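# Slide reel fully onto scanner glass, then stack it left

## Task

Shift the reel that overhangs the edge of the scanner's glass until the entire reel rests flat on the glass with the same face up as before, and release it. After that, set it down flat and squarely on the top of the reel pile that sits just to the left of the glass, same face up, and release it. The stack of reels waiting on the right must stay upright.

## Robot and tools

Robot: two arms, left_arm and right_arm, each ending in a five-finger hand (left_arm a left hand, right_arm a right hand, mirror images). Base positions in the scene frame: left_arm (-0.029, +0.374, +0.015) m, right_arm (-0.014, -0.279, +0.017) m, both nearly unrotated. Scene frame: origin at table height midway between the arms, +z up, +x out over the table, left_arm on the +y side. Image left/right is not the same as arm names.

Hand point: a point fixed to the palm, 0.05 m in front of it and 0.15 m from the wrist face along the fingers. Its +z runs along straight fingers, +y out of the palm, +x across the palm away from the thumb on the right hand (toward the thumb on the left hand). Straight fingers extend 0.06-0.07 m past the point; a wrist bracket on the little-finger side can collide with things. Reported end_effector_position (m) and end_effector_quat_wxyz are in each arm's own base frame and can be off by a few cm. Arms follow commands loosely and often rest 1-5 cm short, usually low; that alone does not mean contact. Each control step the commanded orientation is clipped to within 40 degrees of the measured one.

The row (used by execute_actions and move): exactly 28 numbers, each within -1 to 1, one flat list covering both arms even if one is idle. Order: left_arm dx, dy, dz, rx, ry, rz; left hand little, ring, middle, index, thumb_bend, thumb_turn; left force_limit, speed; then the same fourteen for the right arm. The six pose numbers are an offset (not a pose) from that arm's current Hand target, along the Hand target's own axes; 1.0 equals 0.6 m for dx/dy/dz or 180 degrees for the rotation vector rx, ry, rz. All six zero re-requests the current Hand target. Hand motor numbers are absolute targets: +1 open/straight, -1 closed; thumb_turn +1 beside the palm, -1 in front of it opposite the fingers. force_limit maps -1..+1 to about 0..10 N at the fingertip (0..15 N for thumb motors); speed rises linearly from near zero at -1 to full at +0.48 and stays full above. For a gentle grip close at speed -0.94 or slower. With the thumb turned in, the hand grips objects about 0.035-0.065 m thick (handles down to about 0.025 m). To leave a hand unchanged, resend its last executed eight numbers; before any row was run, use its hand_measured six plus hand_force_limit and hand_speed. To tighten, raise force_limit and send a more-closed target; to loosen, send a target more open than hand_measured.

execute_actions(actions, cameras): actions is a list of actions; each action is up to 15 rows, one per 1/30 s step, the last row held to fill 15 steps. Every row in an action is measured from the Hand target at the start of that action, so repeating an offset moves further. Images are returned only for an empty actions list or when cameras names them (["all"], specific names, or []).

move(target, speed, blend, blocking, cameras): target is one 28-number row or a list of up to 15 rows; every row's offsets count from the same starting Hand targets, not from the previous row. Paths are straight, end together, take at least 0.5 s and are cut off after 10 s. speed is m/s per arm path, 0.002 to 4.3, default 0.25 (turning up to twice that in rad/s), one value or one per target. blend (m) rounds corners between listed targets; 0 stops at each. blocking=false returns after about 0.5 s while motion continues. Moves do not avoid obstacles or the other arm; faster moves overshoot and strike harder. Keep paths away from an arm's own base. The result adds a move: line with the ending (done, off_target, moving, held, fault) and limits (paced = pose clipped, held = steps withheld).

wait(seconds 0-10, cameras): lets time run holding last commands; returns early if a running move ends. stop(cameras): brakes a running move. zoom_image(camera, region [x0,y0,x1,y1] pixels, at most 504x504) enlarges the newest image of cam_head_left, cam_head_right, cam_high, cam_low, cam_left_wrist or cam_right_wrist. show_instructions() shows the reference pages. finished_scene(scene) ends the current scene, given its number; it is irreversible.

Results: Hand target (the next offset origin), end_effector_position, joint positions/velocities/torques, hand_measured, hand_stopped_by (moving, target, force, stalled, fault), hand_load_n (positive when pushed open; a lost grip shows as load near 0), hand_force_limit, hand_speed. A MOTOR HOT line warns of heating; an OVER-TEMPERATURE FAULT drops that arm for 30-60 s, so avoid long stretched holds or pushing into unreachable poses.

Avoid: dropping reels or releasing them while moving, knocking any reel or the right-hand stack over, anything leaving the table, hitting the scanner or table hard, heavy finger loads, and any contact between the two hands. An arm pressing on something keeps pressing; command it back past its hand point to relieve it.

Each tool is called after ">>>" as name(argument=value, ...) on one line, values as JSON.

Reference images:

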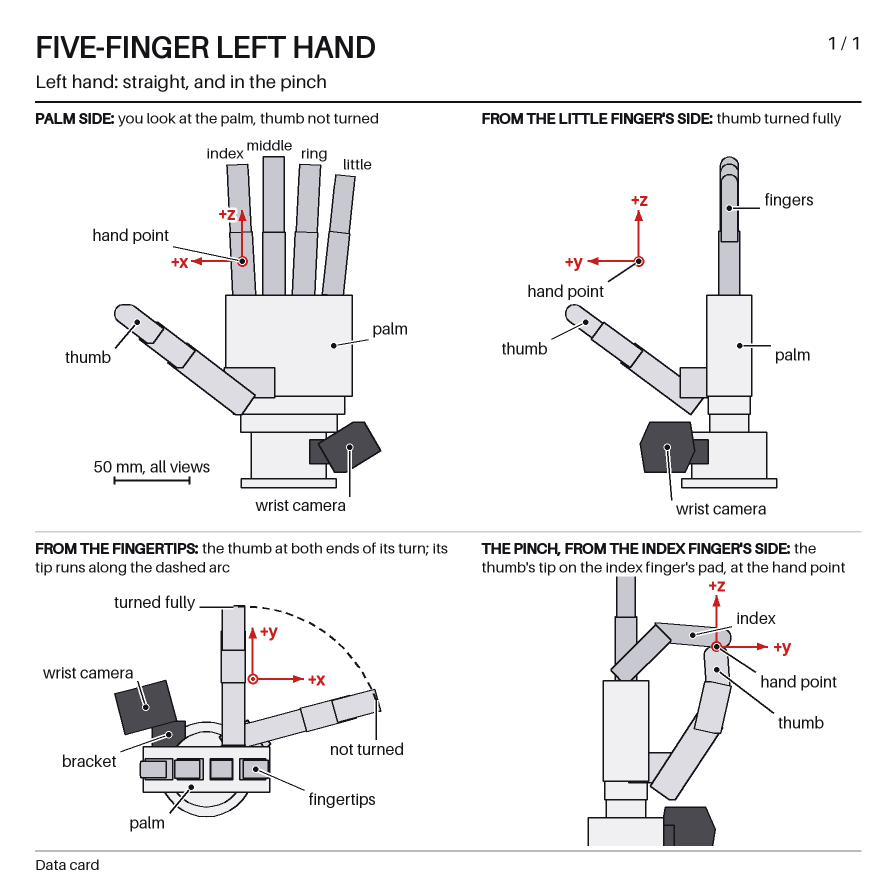

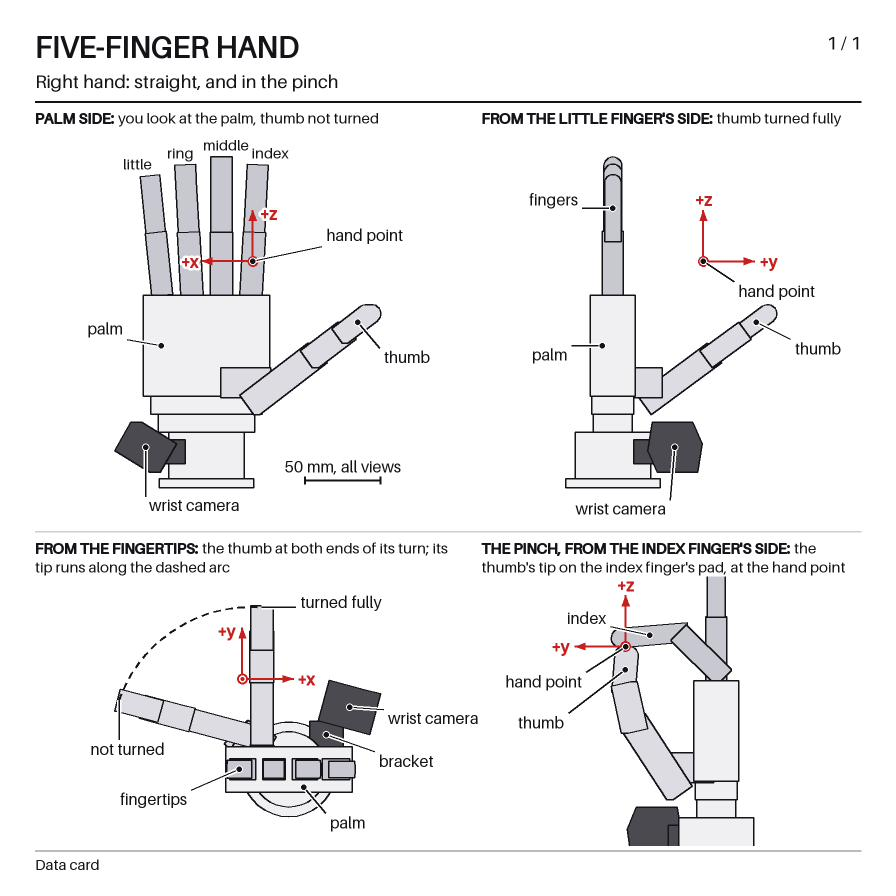

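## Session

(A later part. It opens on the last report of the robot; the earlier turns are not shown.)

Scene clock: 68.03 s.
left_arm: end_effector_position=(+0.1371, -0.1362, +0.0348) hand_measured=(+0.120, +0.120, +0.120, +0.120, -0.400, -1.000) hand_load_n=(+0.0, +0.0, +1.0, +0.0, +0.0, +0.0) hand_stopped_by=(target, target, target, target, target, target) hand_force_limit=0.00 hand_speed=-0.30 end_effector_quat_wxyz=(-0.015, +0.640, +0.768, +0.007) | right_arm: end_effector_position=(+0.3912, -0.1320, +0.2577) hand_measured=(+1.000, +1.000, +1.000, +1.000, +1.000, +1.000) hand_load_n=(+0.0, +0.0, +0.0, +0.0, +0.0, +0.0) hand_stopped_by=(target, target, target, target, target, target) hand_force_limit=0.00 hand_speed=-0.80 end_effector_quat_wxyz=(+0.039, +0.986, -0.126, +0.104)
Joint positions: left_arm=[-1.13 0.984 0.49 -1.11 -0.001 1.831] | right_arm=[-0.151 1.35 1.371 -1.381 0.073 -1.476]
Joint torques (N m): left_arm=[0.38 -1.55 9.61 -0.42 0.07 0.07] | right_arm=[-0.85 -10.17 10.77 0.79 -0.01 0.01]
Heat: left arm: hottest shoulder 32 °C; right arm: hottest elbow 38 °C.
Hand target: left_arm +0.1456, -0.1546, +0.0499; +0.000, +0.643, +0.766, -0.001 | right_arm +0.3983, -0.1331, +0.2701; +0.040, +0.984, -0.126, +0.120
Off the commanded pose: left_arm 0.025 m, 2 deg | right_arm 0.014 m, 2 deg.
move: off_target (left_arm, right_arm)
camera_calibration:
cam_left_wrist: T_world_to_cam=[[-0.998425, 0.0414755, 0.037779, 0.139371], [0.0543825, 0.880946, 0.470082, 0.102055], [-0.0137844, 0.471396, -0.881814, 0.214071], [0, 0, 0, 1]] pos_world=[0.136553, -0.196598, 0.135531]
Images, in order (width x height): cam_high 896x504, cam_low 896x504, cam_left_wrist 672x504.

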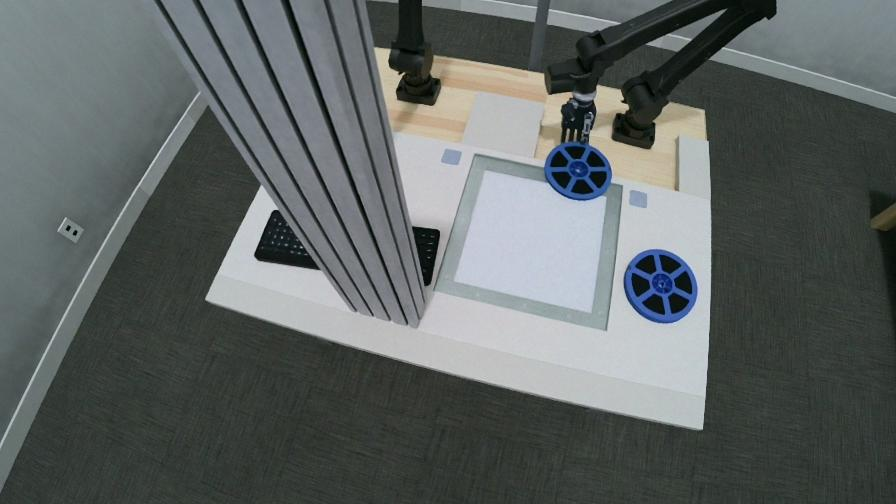

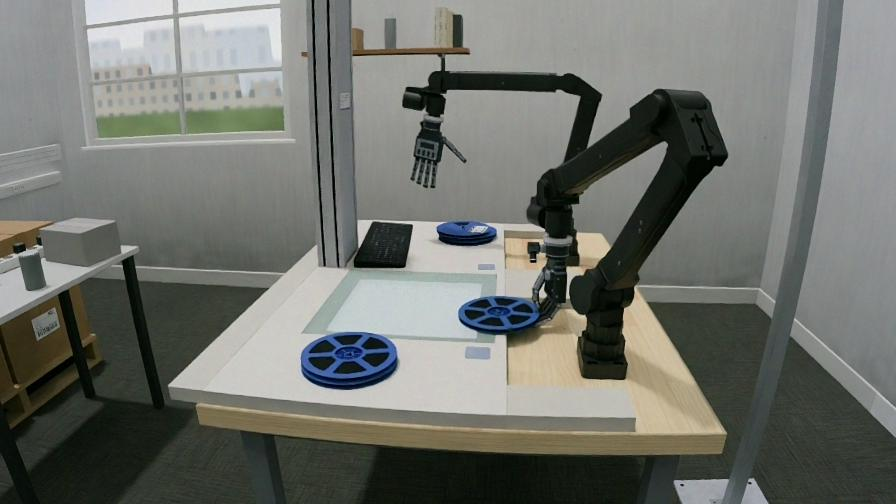

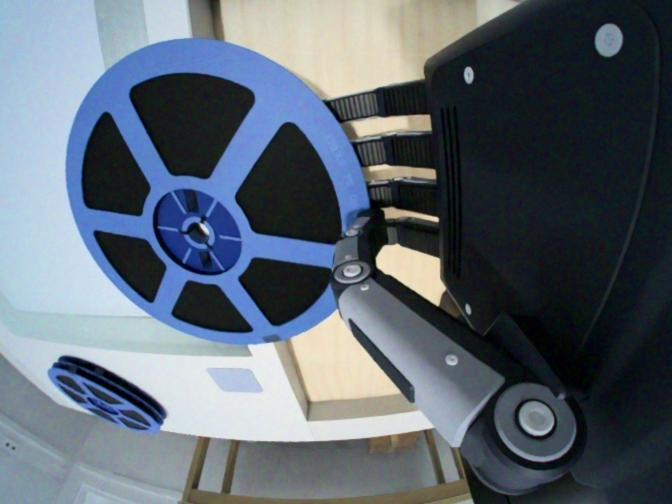

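>>> move(target=[[0,0.005,0,0,0,0,0.12,0.12,0.12,0.12,-0.22,-1,-0.4,-0.5, 0,0,0,0,0,0,1,1,1,1,1,1,0,-0.8],[0,0.005,0,0,0,0,-0.4,-0.4,-0.4,-0.4,-0.22,-1,-0.4,-0.9, 0,0,0,0,0,0,1,1,1,1,1,1,0,-0.8]], speed=0.05, cameras=["cam_low","cam_left_wrist","cam_high"])

>>> zoom_image(camera="cam_low", region=[440, 270, 600, 350])

Scene clock: 70.80 s.
left_arm: end_effector_position=(+0.1386, -0.1368, +0.0353) hand_measured=(-0.054, +0.020, +0.066, +0.056, -0.218, -1.000) hand_load_n=(+4.0, +1.0, +0.0, +6.5, +5.5, +1.5) hand_stopped_by=(force, force, force, force, target, target) hand_force_limit=-0.40 hand_speed=-0.90 end_effector_quat_wxyz=(-0.015, +0.641, +0.767, +0.007) | right_arm: end_effector_position=(+0.3912, -0.1320, +0.2577) hand_measured=(+1.000, +1.000, +1.000, +1.000, +1.000, +1.000) hand_load_n=(+0.0, +0.0, +0.0, +0.5, +0.0, +0.0) hand_stopped_by=(target, target, target, target, target, target) hand_force_limit=0.00 hand_speed=-0.80 end_effector_quat_wxyz=(+0.039, +0.986, -0.126, +0.104)
Joint positions: left_arm=[-1.124 0.986 0.492 -1.11 -0.001 1.839] | right_arm=[-0.151 1.35 1.371 -1.381 0.073 -1.476]
Joint torques (N m): left_arm=[1.03 -1.61 9.57 -0.32 0.04 0.11] | right_arm=[-0.79 -10.23 10.77 0.77 0 0]
Heat: left arm: hottest shoulder 32 °C; right arm: hottest elbow 38 °C.
Hand target: left_arm +0.1486, -0.1542, +0.0501; +0.000, +0.643, +0.766, -0.001 | right_arm +0.3983, -0.1331, +0.2701; +0.040, +0.984, -0.126, +0.120
Off the commanded pose: left_arm 0.025 m, 2 deg | right_arm 0.014 m, 2 deg.
move: off_target (left_arm, right_arm); target 2's new numbers were sent with left_arm's hand 0.026 m and 2 deg from that target
camera_calibration:
cam_left_wrist: T_world_to_cam=[[-0.998333, 0.0437526, 0.0376444, 0.141223], [0.0563177, 0.881215, 0.469348, 0.102024], [-0.0126376, 0.470686, -0.88221, 0.214611], [0, 0, 0, 1]] pos_world=[0.137954, -0.197098, 0.13613]
Images, in order (width x height): cam_high 896x504, cam_low 896x504, cam_left_wrist 672x504.

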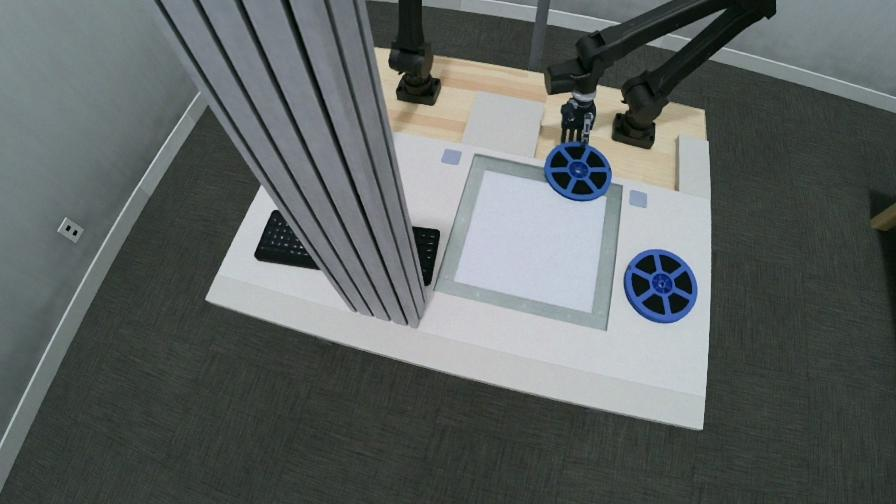

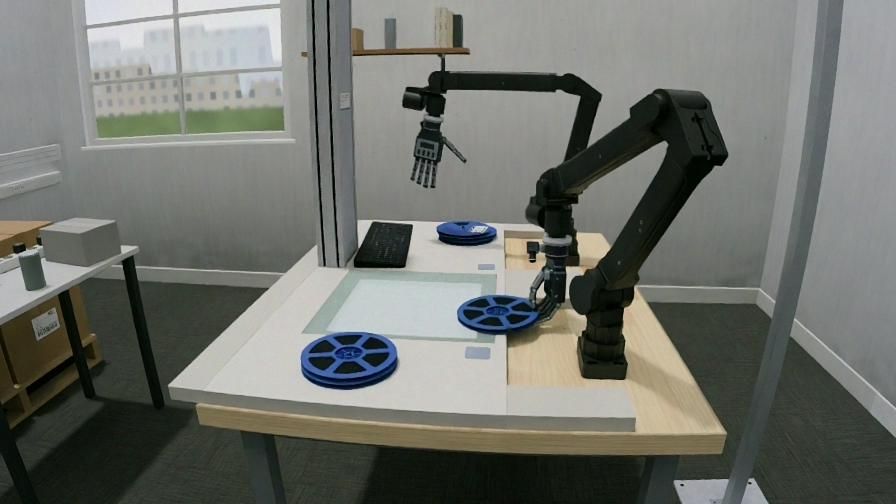

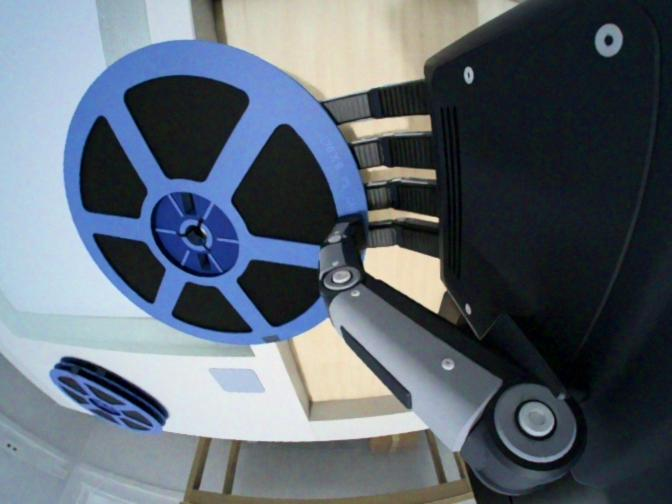

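Scaled by 3.150 from the camera's 896x504 image, which has a finer 1280x720 frame.

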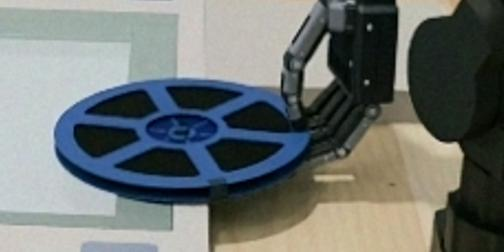

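>>> move(target=[[0,0.0,-0.05,0,0,0,-0.4,-0.4,-0.4,-0.4,-0.22,-1,-0.4,-0.9, 0,0,0,0,0,0,1,1,1,1,1,1,0,-0.8]], speed=0.06, cameras=["cam_low","cam_left_wrist","cam_high"])

>>> zoom_image(camera="cam_low", region=[440, 250, 600, 350])

Scene clock: 72.17 s.
left_arm: end_effector_position=(+0.1381, -0.1354, +0.0595) hand_measured=(-0.054, +0.020, +0.066, +0.056, -0.218, -1.000) hand_load_n=(+4.5, +0.0, +0.0, +6.5, +10.5, +2.0) hand_stopped_by=(force, force, force, force, target, target) hand_force_limit=-0.40 hand_speed=-0.90 end_effector_quat_wxyz=(-0.025, +0.641, +0.767, +0.011) | right_arm: end_effector_position=(+0.3912, -0.1320, +0.2577) hand_measured=(+1.000, +1.000, +1.000, +1.000, +1.000, +1.000) hand_load_n=(+0.0, +0.0, +0.0, +0.0, +0.0, +0.0) hand_stopped_by=(target, target, target, target, target, target) hand_force_limit=0.00 hand_speed=-0.80 end_effector_quat_wxyz=(+0.039, +0.986, -0.126, +0.104)
Joint positions: left_arm=[-1.122 0.959 0.547 -1.212 0.001 1.842] | right_arm=[-0.151 1.35 1.371 -1.381 0.073 -1.476]
Joint torques (N m): left_arm=[0.79 -3.08 10.11 -0.5 -0.02 0.1] | right_arm=[-0.85 -10.17 10.77 0.77 0 0]
Heat: left arm: hottest shoulder 32 °C; right arm: hottest elbow 38 °C.
Hand target: left_arm +0.1486, -0.1542, +0.0801; +0.000, +0.643, +0.766, -0.001 | right_arm +0.3983, -0.1331, +0.2701; +0.040, +0.984, -0.126, +0.120
Off the commanded pose: left_arm 0.030 m, 3 deg | right_arm 0.014 m, 2 deg.
move: off_target (left_arm, right_arm)
camera_calibration:
cam_left_wrist: T_world_to_cam=[[-0.997879, 0.0428537, 0.048994, 0.13895], [0.0612688, 0.872526, 0.484711, 0.0866095], [-0.0219769, 0.486685, -0.873301, 0.238196], [0, 0, 0, 1]] pos_world=[0.138584, -0.19745, 0.159228]
Images, in order (width x height): cam_high 896x504, cam_low 896x504, cam_left_wrist 672x504.

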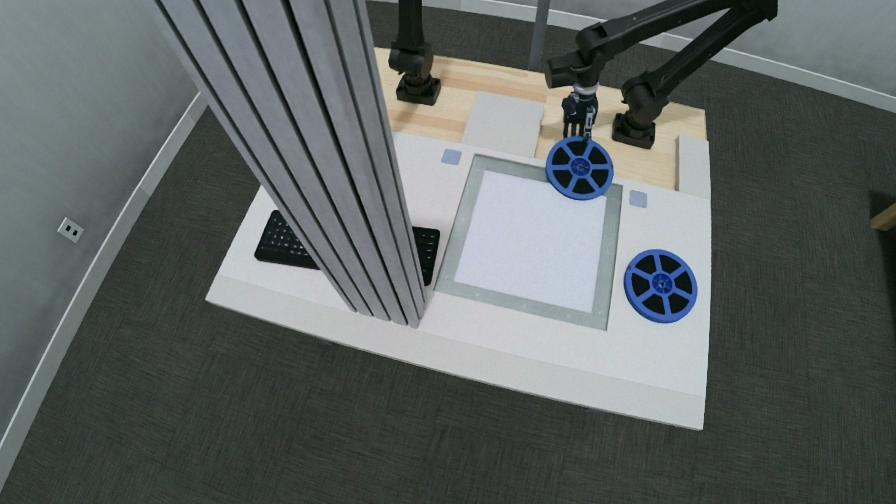

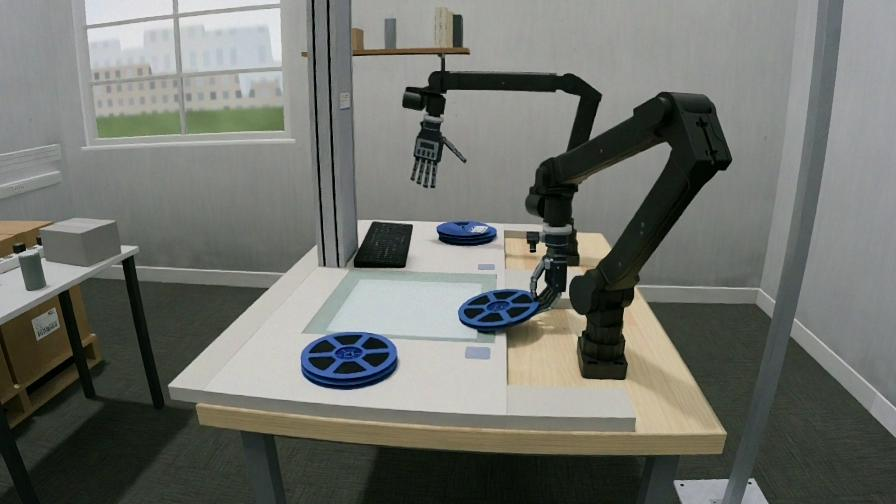

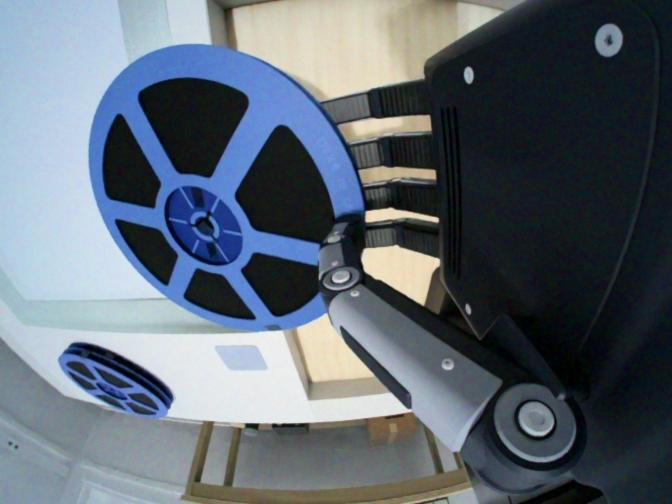

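Scaled by 3.150 from the camera's 896x504 image, which has a finer 1280x720 frame.

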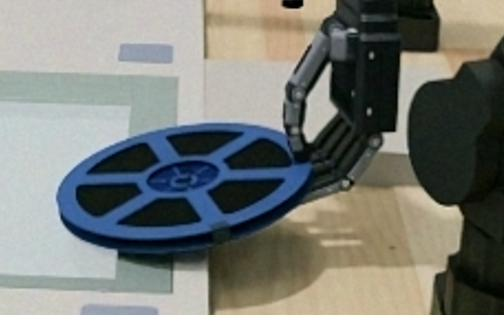

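>>> move(target=[[0,0.0,-0.06,0,0,0,-0.4,-0.4,-0.4,-0.4,-0.22,-1,-0.4,-0.9, 0,0,0,0,0,0,1,1,1,1,1,1,0,-0.8]], speed=0.06, cameras=["cam_low","cam_left_wrist"])

>>> zoom_image(camera="cam_low", region=[440, 250, 600, 350])

Scene clock: 74.87 s.
left_arm: end_effector_position=(+0.1389, -0.1370, +0.0941) hand_measured=(-0.054, +0.020, +0.066, +0.056, -0.218, -1.000) hand_load_n=(+5.0, +0.0, +0.0, +7.0, +10.0, +2.0) hand_stopped_by=(force, force, force, force, target, target) hand_force_limit=-0.40 hand_speed=-0.90 end_effector_quat_wxyz=(-0.025, +0.641, +0.767, +0.011) | right_arm: end_effector_position=(+0.3912, -0.1320, +0.2577) hand_measured=(+1.000, +1.000, +1.000, +1.000, +1.000, +1.000) hand_load_n=(+0.0, +0.0, +0.0, +0.0, +0.0, +0.0) hand_stopped_by=(target, target, target, target, target, target) hand_force_limit=0.00 hand_speed=-0.80 end_effector_quat_wxyz=(+0.039, +0.986, -0.126, +0.104)
Joint positions: left_arm=[-1.122 0.922 0.624 -1.328 0.001 1.842] | right_arm=[-0.151 1.35 1.371 -1.381 0.073 -1.476]
Joint torques (N m): left_arm=[0.67 -2.73 10.58 -0.4 -0.02 0.09] | right_arm=[-0.85 -10.17 10.77 0.81 0 0.01]
Heat: left arm: hottest elbow 33 °C; right arm: hottest elbow 38 °C.
Hand target: left_arm +0.1486, -0.1542, +0.1161; +0.000, +0.643, +0.766, -0.001 | right_arm +0.3983, -0.1331, +0.2701; +0.040, +0.984, -0.126, +0.120
Off the commanded pose: left_arm 0.030 m, 3 deg | right_arm 0.014 m, 2 deg.
move: off_target (left_arm, right_arm)
camera_calibration:
cam_left_wrist: T_world_to_cam=[[-0.997842, 0.0428251, 0.0497743, 0.137981], [0.0616533, 0.871871, 0.485839, 0.0710578], [-0.0225906, 0.487859, -0.87263, 0.269322], [0, 0, 0, 1]] pos_world=[0.139386, -0.199254, 0.193628]
Images, in order (width x height): cam_low 896x504, cam_left_wrist 672x504.

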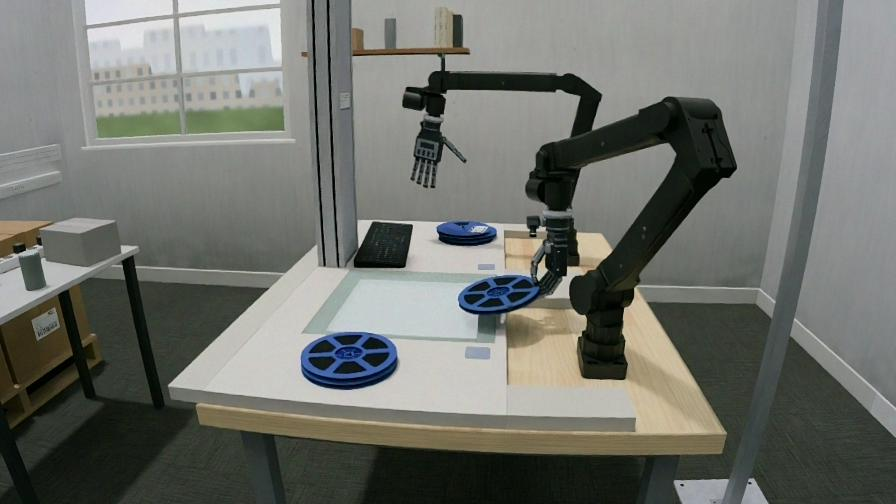

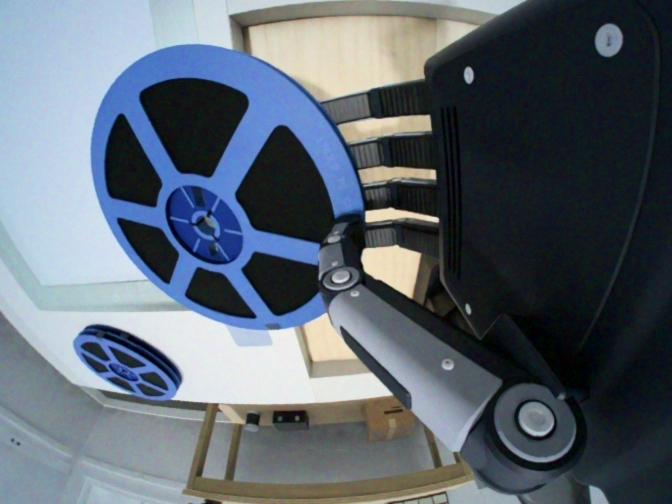

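Scaled by 3.150 from the camera's 896x504 image, which has a finer 1280x720 frame.

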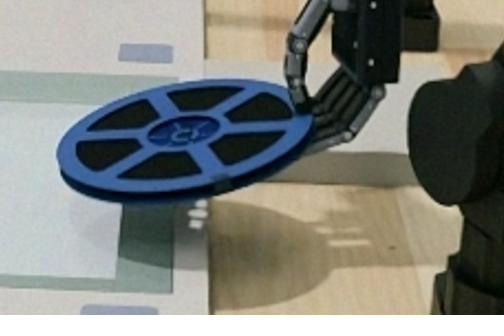

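>>> move(target=[[0,0.0,-0.08,0,0,0,-0.4,-0.4,-0.4,-0.4,-0.22,-1,-0.4,-0.9, 0,0,0,0,0,0,1,1,1,1,1,1,0,-0.8],[0.0892,0.4915,-0.1067,0,0,-0.389,-0.4,-0.4,-0.4,-0.4,-0.22,-1,-0.4,-0.9, 0,0,0,0,0,0,1,1,1,1,1,1,0,-0.8]], speed=[0.12,0.2], blend=[0.03,0], cameras=["cam_low","cam_left_wrist","cam_high"])

Scene clock: 80.30 s.
left_arm: end_effector_position=(+0.4131, -0.0470, +0.1636) hand_measured=(-0.054, +0.020, +0.066, +0.056, -0.218, -1.000) hand_load_n=(+5.0, +0.0, +0.0, +7.0, +10.0, +2.0) hand_stopped_by=(force, force, force, force, target, target) hand_force_limit=-0.40 hand_speed=-0.90 end_effector_quat_wxyz=(-0.019, +0.096, +0.995, +0.001) | right_arm: end_effector_position=(+0.3912, -0.1320, +0.2577) hand_measured=(+1.000, +1.000, +1.000, +1.000, +1.000, +1.000) hand_load_n=(+0.5, +0.0, +0.0, +0.0, +0.0, +0.0) hand_stopped_by=(target, target, target, target, target, target) hand_force_limit=0.00 hand_speed=-0.80 end_effector_quat_wxyz=(+0.039, +0.986, -0.126, +0.104)
Joint positions: left_arm=[-0.251 1.552 1.341 -1.397 0.003 1.512] | right_arm=[-0.151 1.35 1.371 -1.381 0.073 -1.476]
Joint torques (N m): left_arm=[0.73 -11.4 10.91 -0.5 -0.07 -0.16] | right_arm=[-0.85 -10.11 10.73 0.8 -0.01 -0.01]
Heat: left arm: hottest elbow 34 °C; right arm: hottest elbow 39 °C.
Hand target: left_arm +0.4298, -0.0500, +0.1798; +0.000, +0.087, +0.996, -0.001 | right_arm +0.3983, -0.1331, +0.2701; +0.040, +0.984, -0.126, +0.120
Off the commanded pose: left_arm 0.024 m, 2 deg | right_arm 0.014 m, 2 deg.
move: off_target (left_arm, right_arm); blend cut to 0.0242 m at target 1
camera_calibration:
cam_left_wrist: T_world_to_cam=[[-0.402697, -0.914778, 0.0318845, 0.116272], [-0.798975, 0.36829, 0.475396, 0.275366], [-0.446624, 0.165966, -0.879194, 0.453436], [0, 0, 0, 1]] pos_world=[0.469348, -0.0703064, 0.264043]
Images, in order (width x height): cam_high 896x504, cam_low 896x504, cam_left_wrist 672x504.

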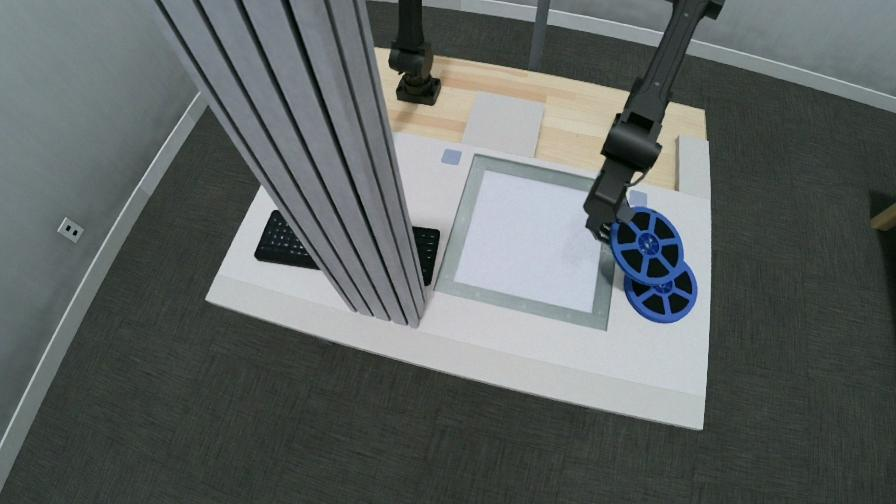

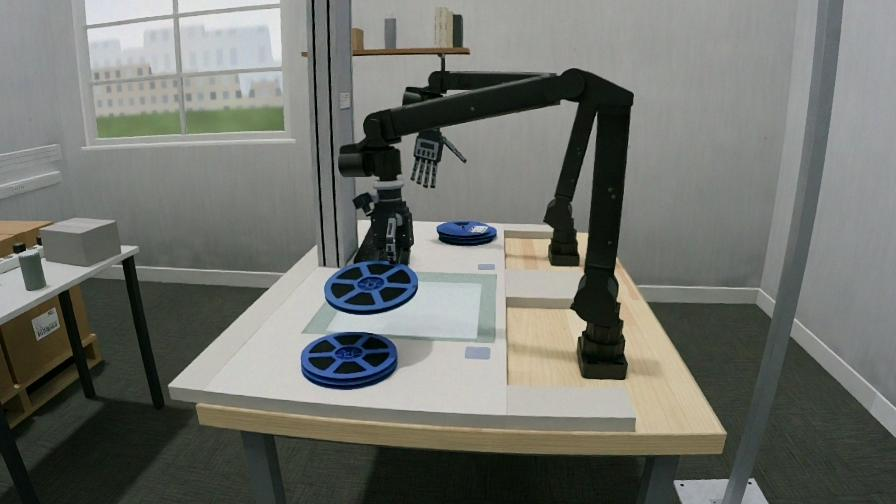

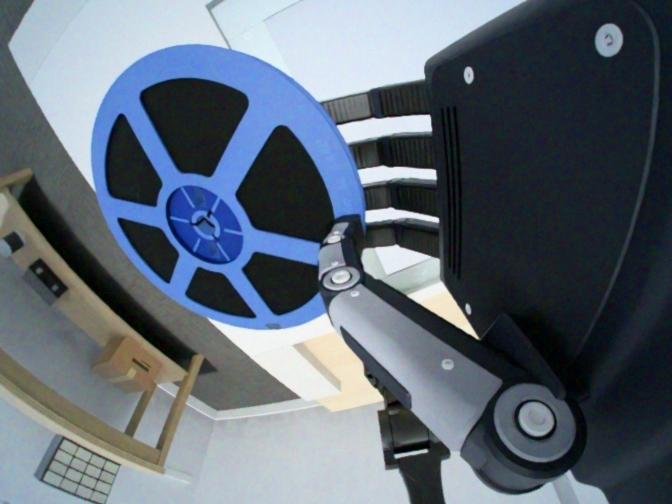

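>>> move(target=[[-0.036,0.0825,0.0667,-0.0667,0,0,-0.4,-0.4,-0.4,-0.4,-0.22,-1,-0.4,-0.9, 0,0,0,0,0,0,1,1,1,1,1,1,0,-0.8]], speed=0.12, cameras=["all"])

>>> zoom_image(camera="cam_low", region=[280, 240, 440, 400])

>>> zoom_image(camera="cam_high", region=[560, 180, 740, 340])

Scene clock: 83.57 s.
left_arm: end_effector_position=(+0.4506, -0.0077, +0.1375) hand_measured=(-0.054, +0.020, +0.066, +0.056, -0.218, -1.000) hand_load_n=(+5.0, +0.0, +0.5, +7.0, +10.5, +2.0) hand_stopped_by=(force, force, force, force, target, target) hand_force_limit=-0.40 hand_speed=-0.90 end_effector_quat_wxyz=(+0.001, +0.086, +0.991, +0.101) | right_arm: end_effector_position=(+0.3912, -0.1320, +0.2577) hand_measured=(+1.000, +1.000, +1.000, +1.000, +1.000, +1.000) hand_load_n=(+0.0, +0.0, +0.0, +0.0, +0.0, +0.0) hand_stopped_by=(target, target, target, target, target, target) hand_force_limit=0.00 hand_speed=-0.80 end_effector_quat_wxyz=(+0.039, +0.986, -0.126, +0.104)
Joint positions: left_arm=[-0.23 1.644 1.341 -1.296 -0.2 1.512] | right_arm=[-0.151 1.35 1.371 -1.381 0.073 -1.476]
Joint torques (N m): left_arm=[0.85 -12.51 7.77 0.17 -0.54 0.08] | right_arm=[-0.79 -10.17 10.77 0.81 -0.01 0]
Heat: left arm: hottest elbow 34 °C; right arm: hottest elbow 39 °C.
Hand target: left_arm +0.4596, -0.0051, +0.1397; +0.009, +0.086, +0.991, +0.104 | right_arm +0.3983, -0.1331, +0.2701; +0.040, +0.984, -0.126, +0.120
Off the commanded pose: left_arm 0.010 m, 1 deg | right_arm 0.014 m, 2 deg.
move: off_target (right_arm)
camera_calibration:
cam_left_wrist: T_world_to_cam=[[-0.384928, -0.907297, -0.16924, 0.187917], [-0.83152, 0.261345, 0.490178, 0.315046], [-0.400507, 0.32941, -0.855034, 0.417866], [0, 0, 0, 1]] pos_world=[0.50166, -0.0494888, 0.234664]

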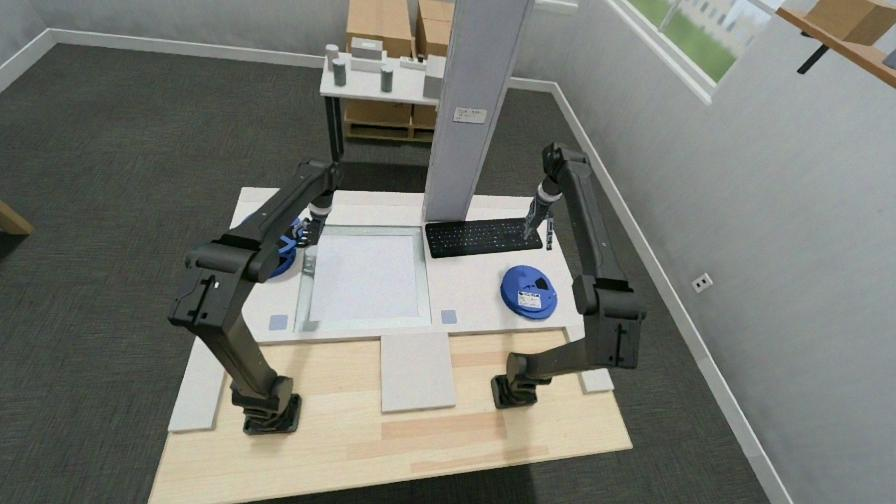

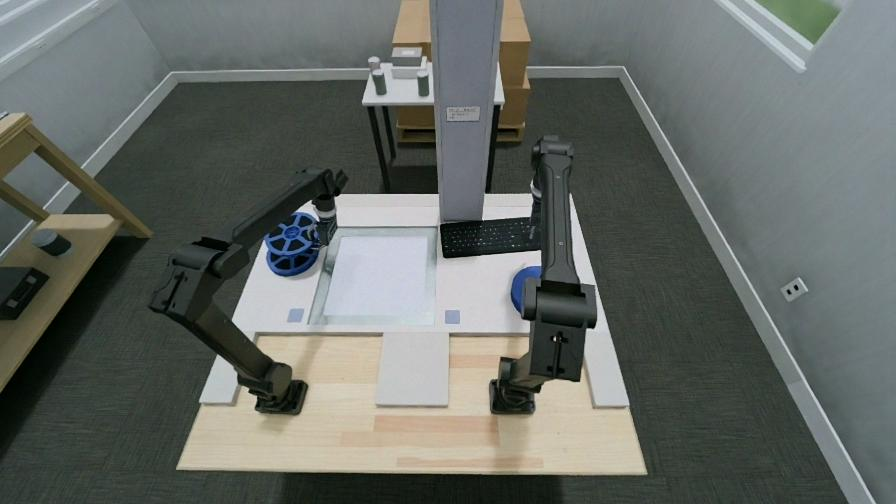

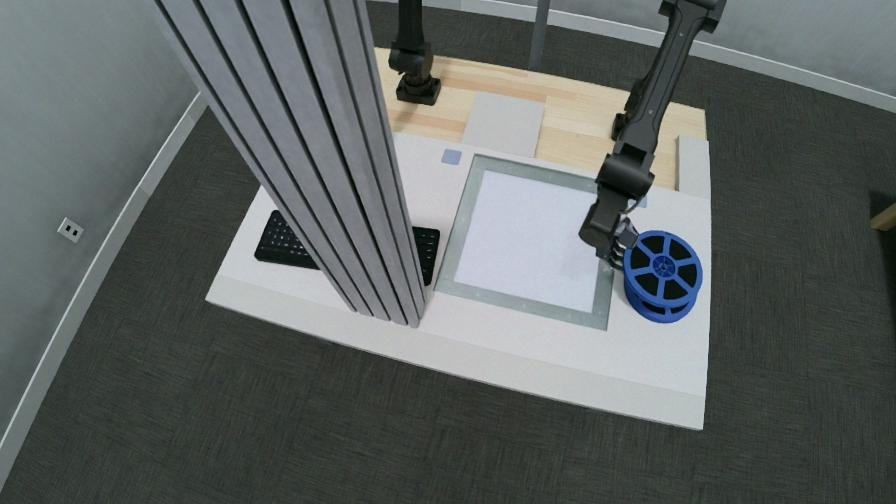

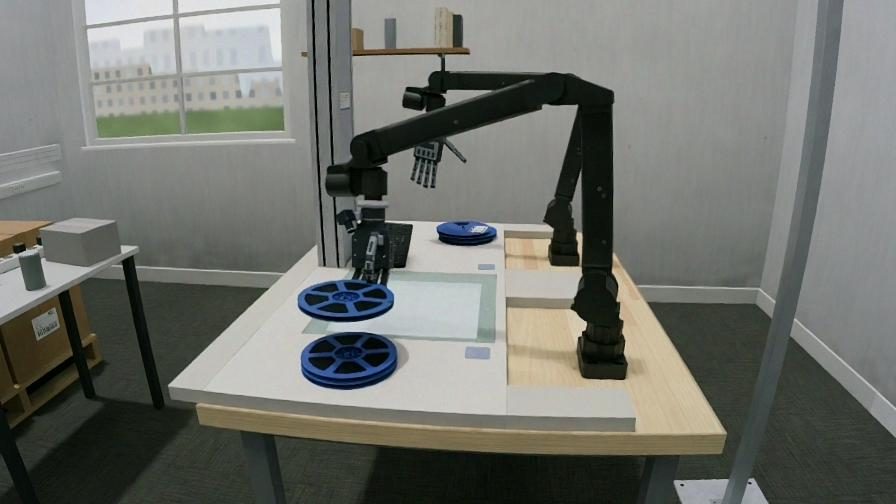

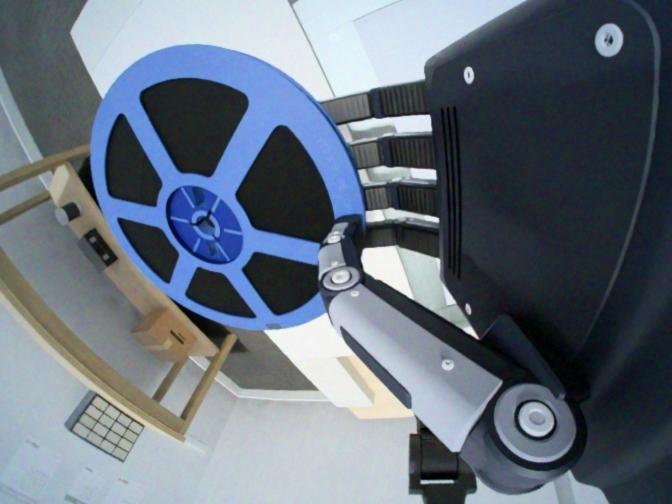

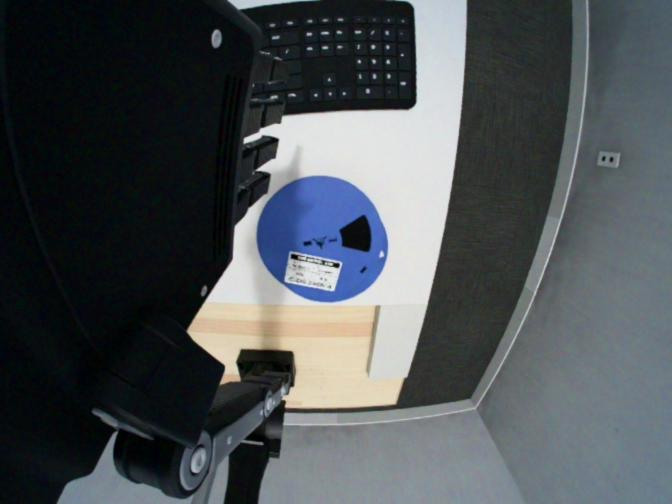

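Scaled by 3.150 from the camera's 896x504 image, which has a finer 1280x720 frame.

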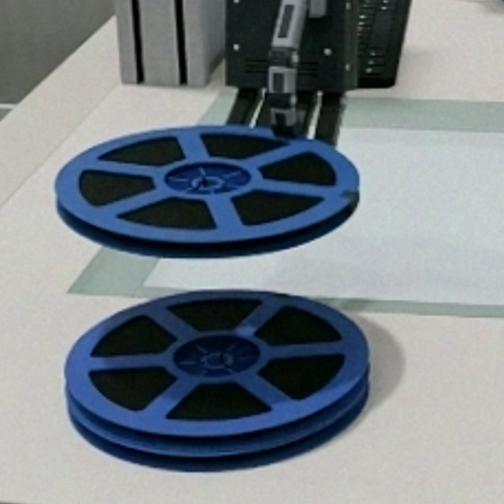

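Scaled by 2.800 from the camera's 896x504 image, which has a finer 1280x720 frame.

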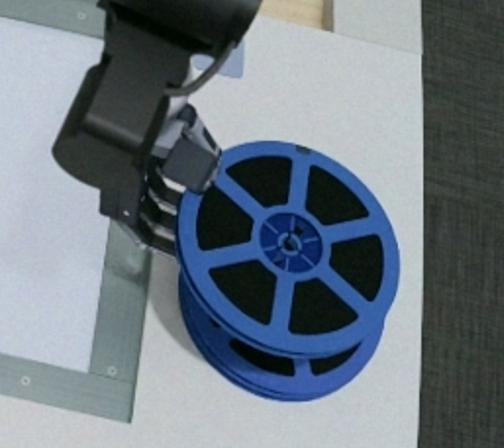

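>>> move(target=[[0,-0.0243,0.114,0,0,0,-0.4,-0.4,-0.4,-0.4,-0.22,-1,-0.4,-0.9, 0,0,0,0,0,0,1,1,1,1,1,1,0,-0.8]], speed=0.08, cameras=["cam_low","cam_high","cam_left_wrist","cam_head_right"])

>>> zoom_image(camera="cam_low", region=[280, 270, 440, 400])

>>> zoom_image(camera="cam_high", region=[560, 180, 740, 340])

Scene clock: 85.90 s.
left_arm: end_effector_position=(+0.4585, -0.0095, +0.0742) hand_measured=(-0.054, +0.020, +0.066, +0.056, -0.218, -1.000) hand_load_n=(+5.0, +0.0, +0.5, +7.0, +10.5, +2.0) hand_stopped_by=(force, force, force, force, target, target) hand_force_limit=-0.40 hand_speed=-0.90 end_effector_quat_wxyz=(+0.010, +0.085, +0.991, +0.099) | right_arm: end_effector_position=(+0.3912, -0.1320, +0.2577) hand_measured=(+1.000, +1.000, +1.000, +1.000, +1.000, +1.000) hand_load_n=(+0.0, +0.0, +0.0, +0.0, +0.0, +0.0) hand_stopped_by=(target, target, target, target, target, target) hand_force_limit=0.00 hand_speed=-0.80 end_effector_quat_wxyz=(+0.039, +0.986, -0.126, +0.104)
Joint positions: left_arm=[-0.23 1.712 1.254 -1.12 -0.2 1.512] | right_arm=[-0.151 1.35 1.371 -1.381 0.073 -1.476]
Joint torques (N m): left_arm=[0.85 -13.27 5.96 0.24 -0.54 0.08] | right_arm=[-0.73 -10.23 10.76 0.79 -0.01 0]
Heat: left arm: hottest elbow 34 °C; right arm: hottest elbow 39 °C.
Hand target: left_arm +0.4595, -0.0052, +0.0698; +0.009, +0.086, +0.991, +0.103 | right_arm +0.3983, -0.1331, +0.2701; +0.040, +0.984, -0.126, +0.120
Off the commanded pose: left_arm 0.006 m, 1 deg | right_arm 0.014 m, 2 deg.
move: off_target (right_arm)
camera_calibration:
cam_left_wrist: T_world_to_cam=[[-0.381619, -0.908081, -0.172499, 0.177315], [-0.840828, 0.26354, 0.472816, 0.358711], [-0.383895, 0.325478, -0.864112, 0.360568], [0, 0, 0, 1]] pos_world=[0.507701, -0.0508748, 0.172553]
Images, in order (width x height): cam_head_right 896x504, cam_high 896x504, cam_low 896x504, cam_left_wrist 672x504.

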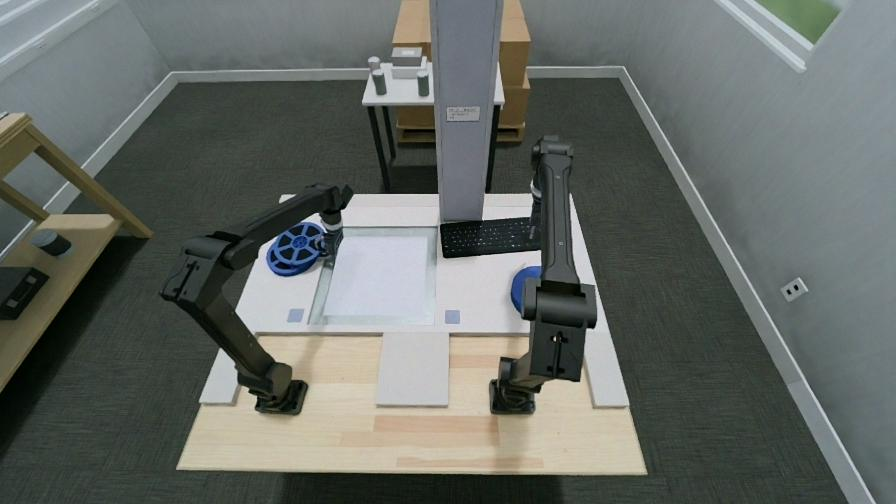

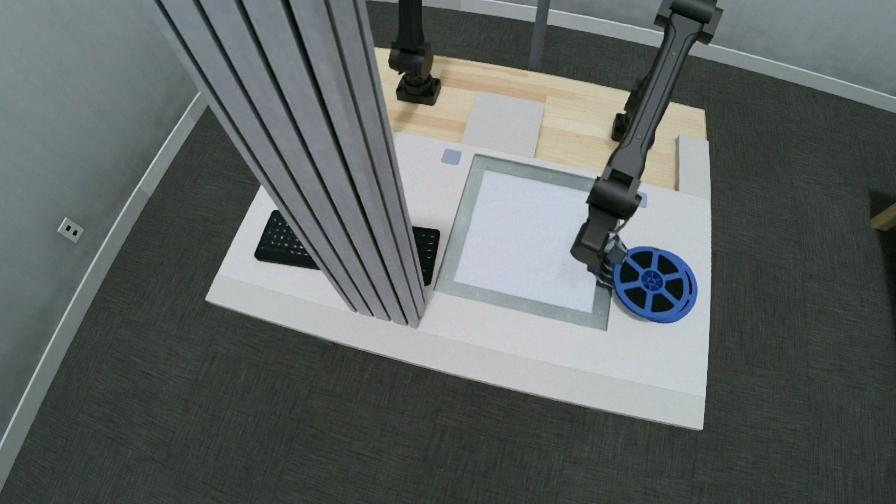

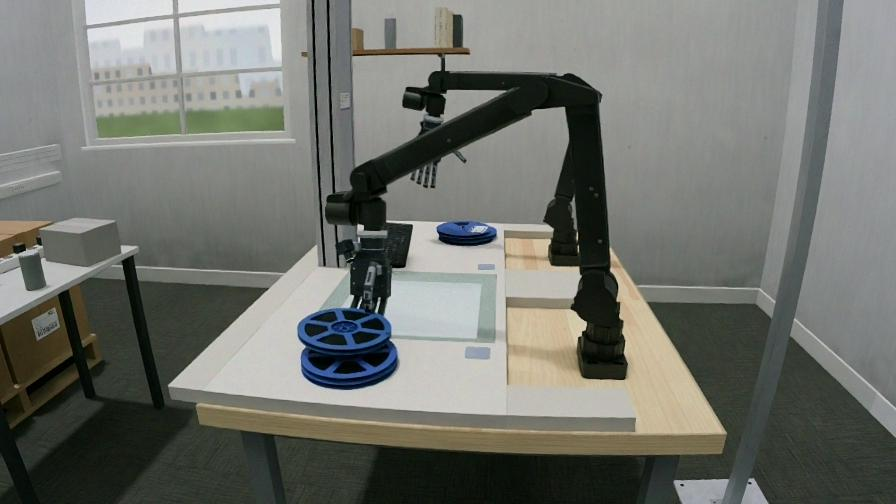

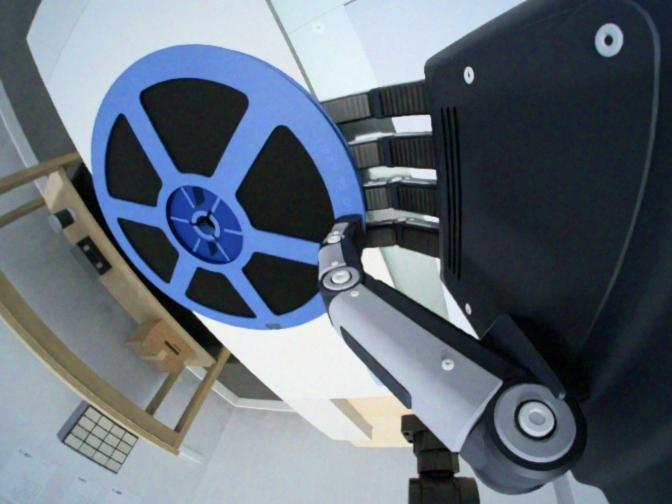

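Scaled by 3.150 from the camera's 896x504 image, which has a finer 1280x720 frame.

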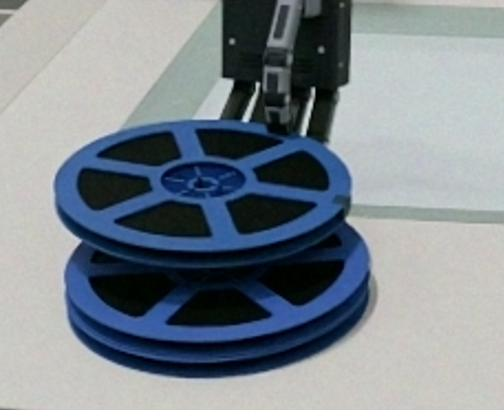

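Scaled by 2.800 from the camera's 896x504 image, which has a finer 1280x720 frame.

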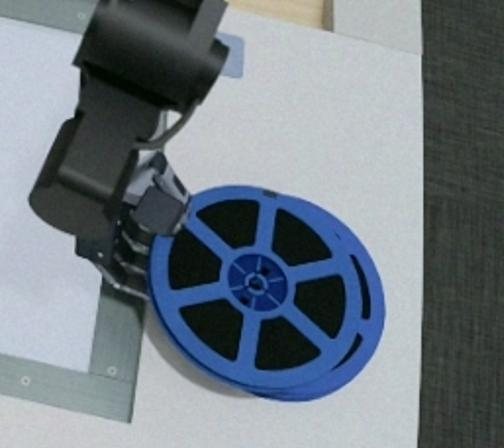

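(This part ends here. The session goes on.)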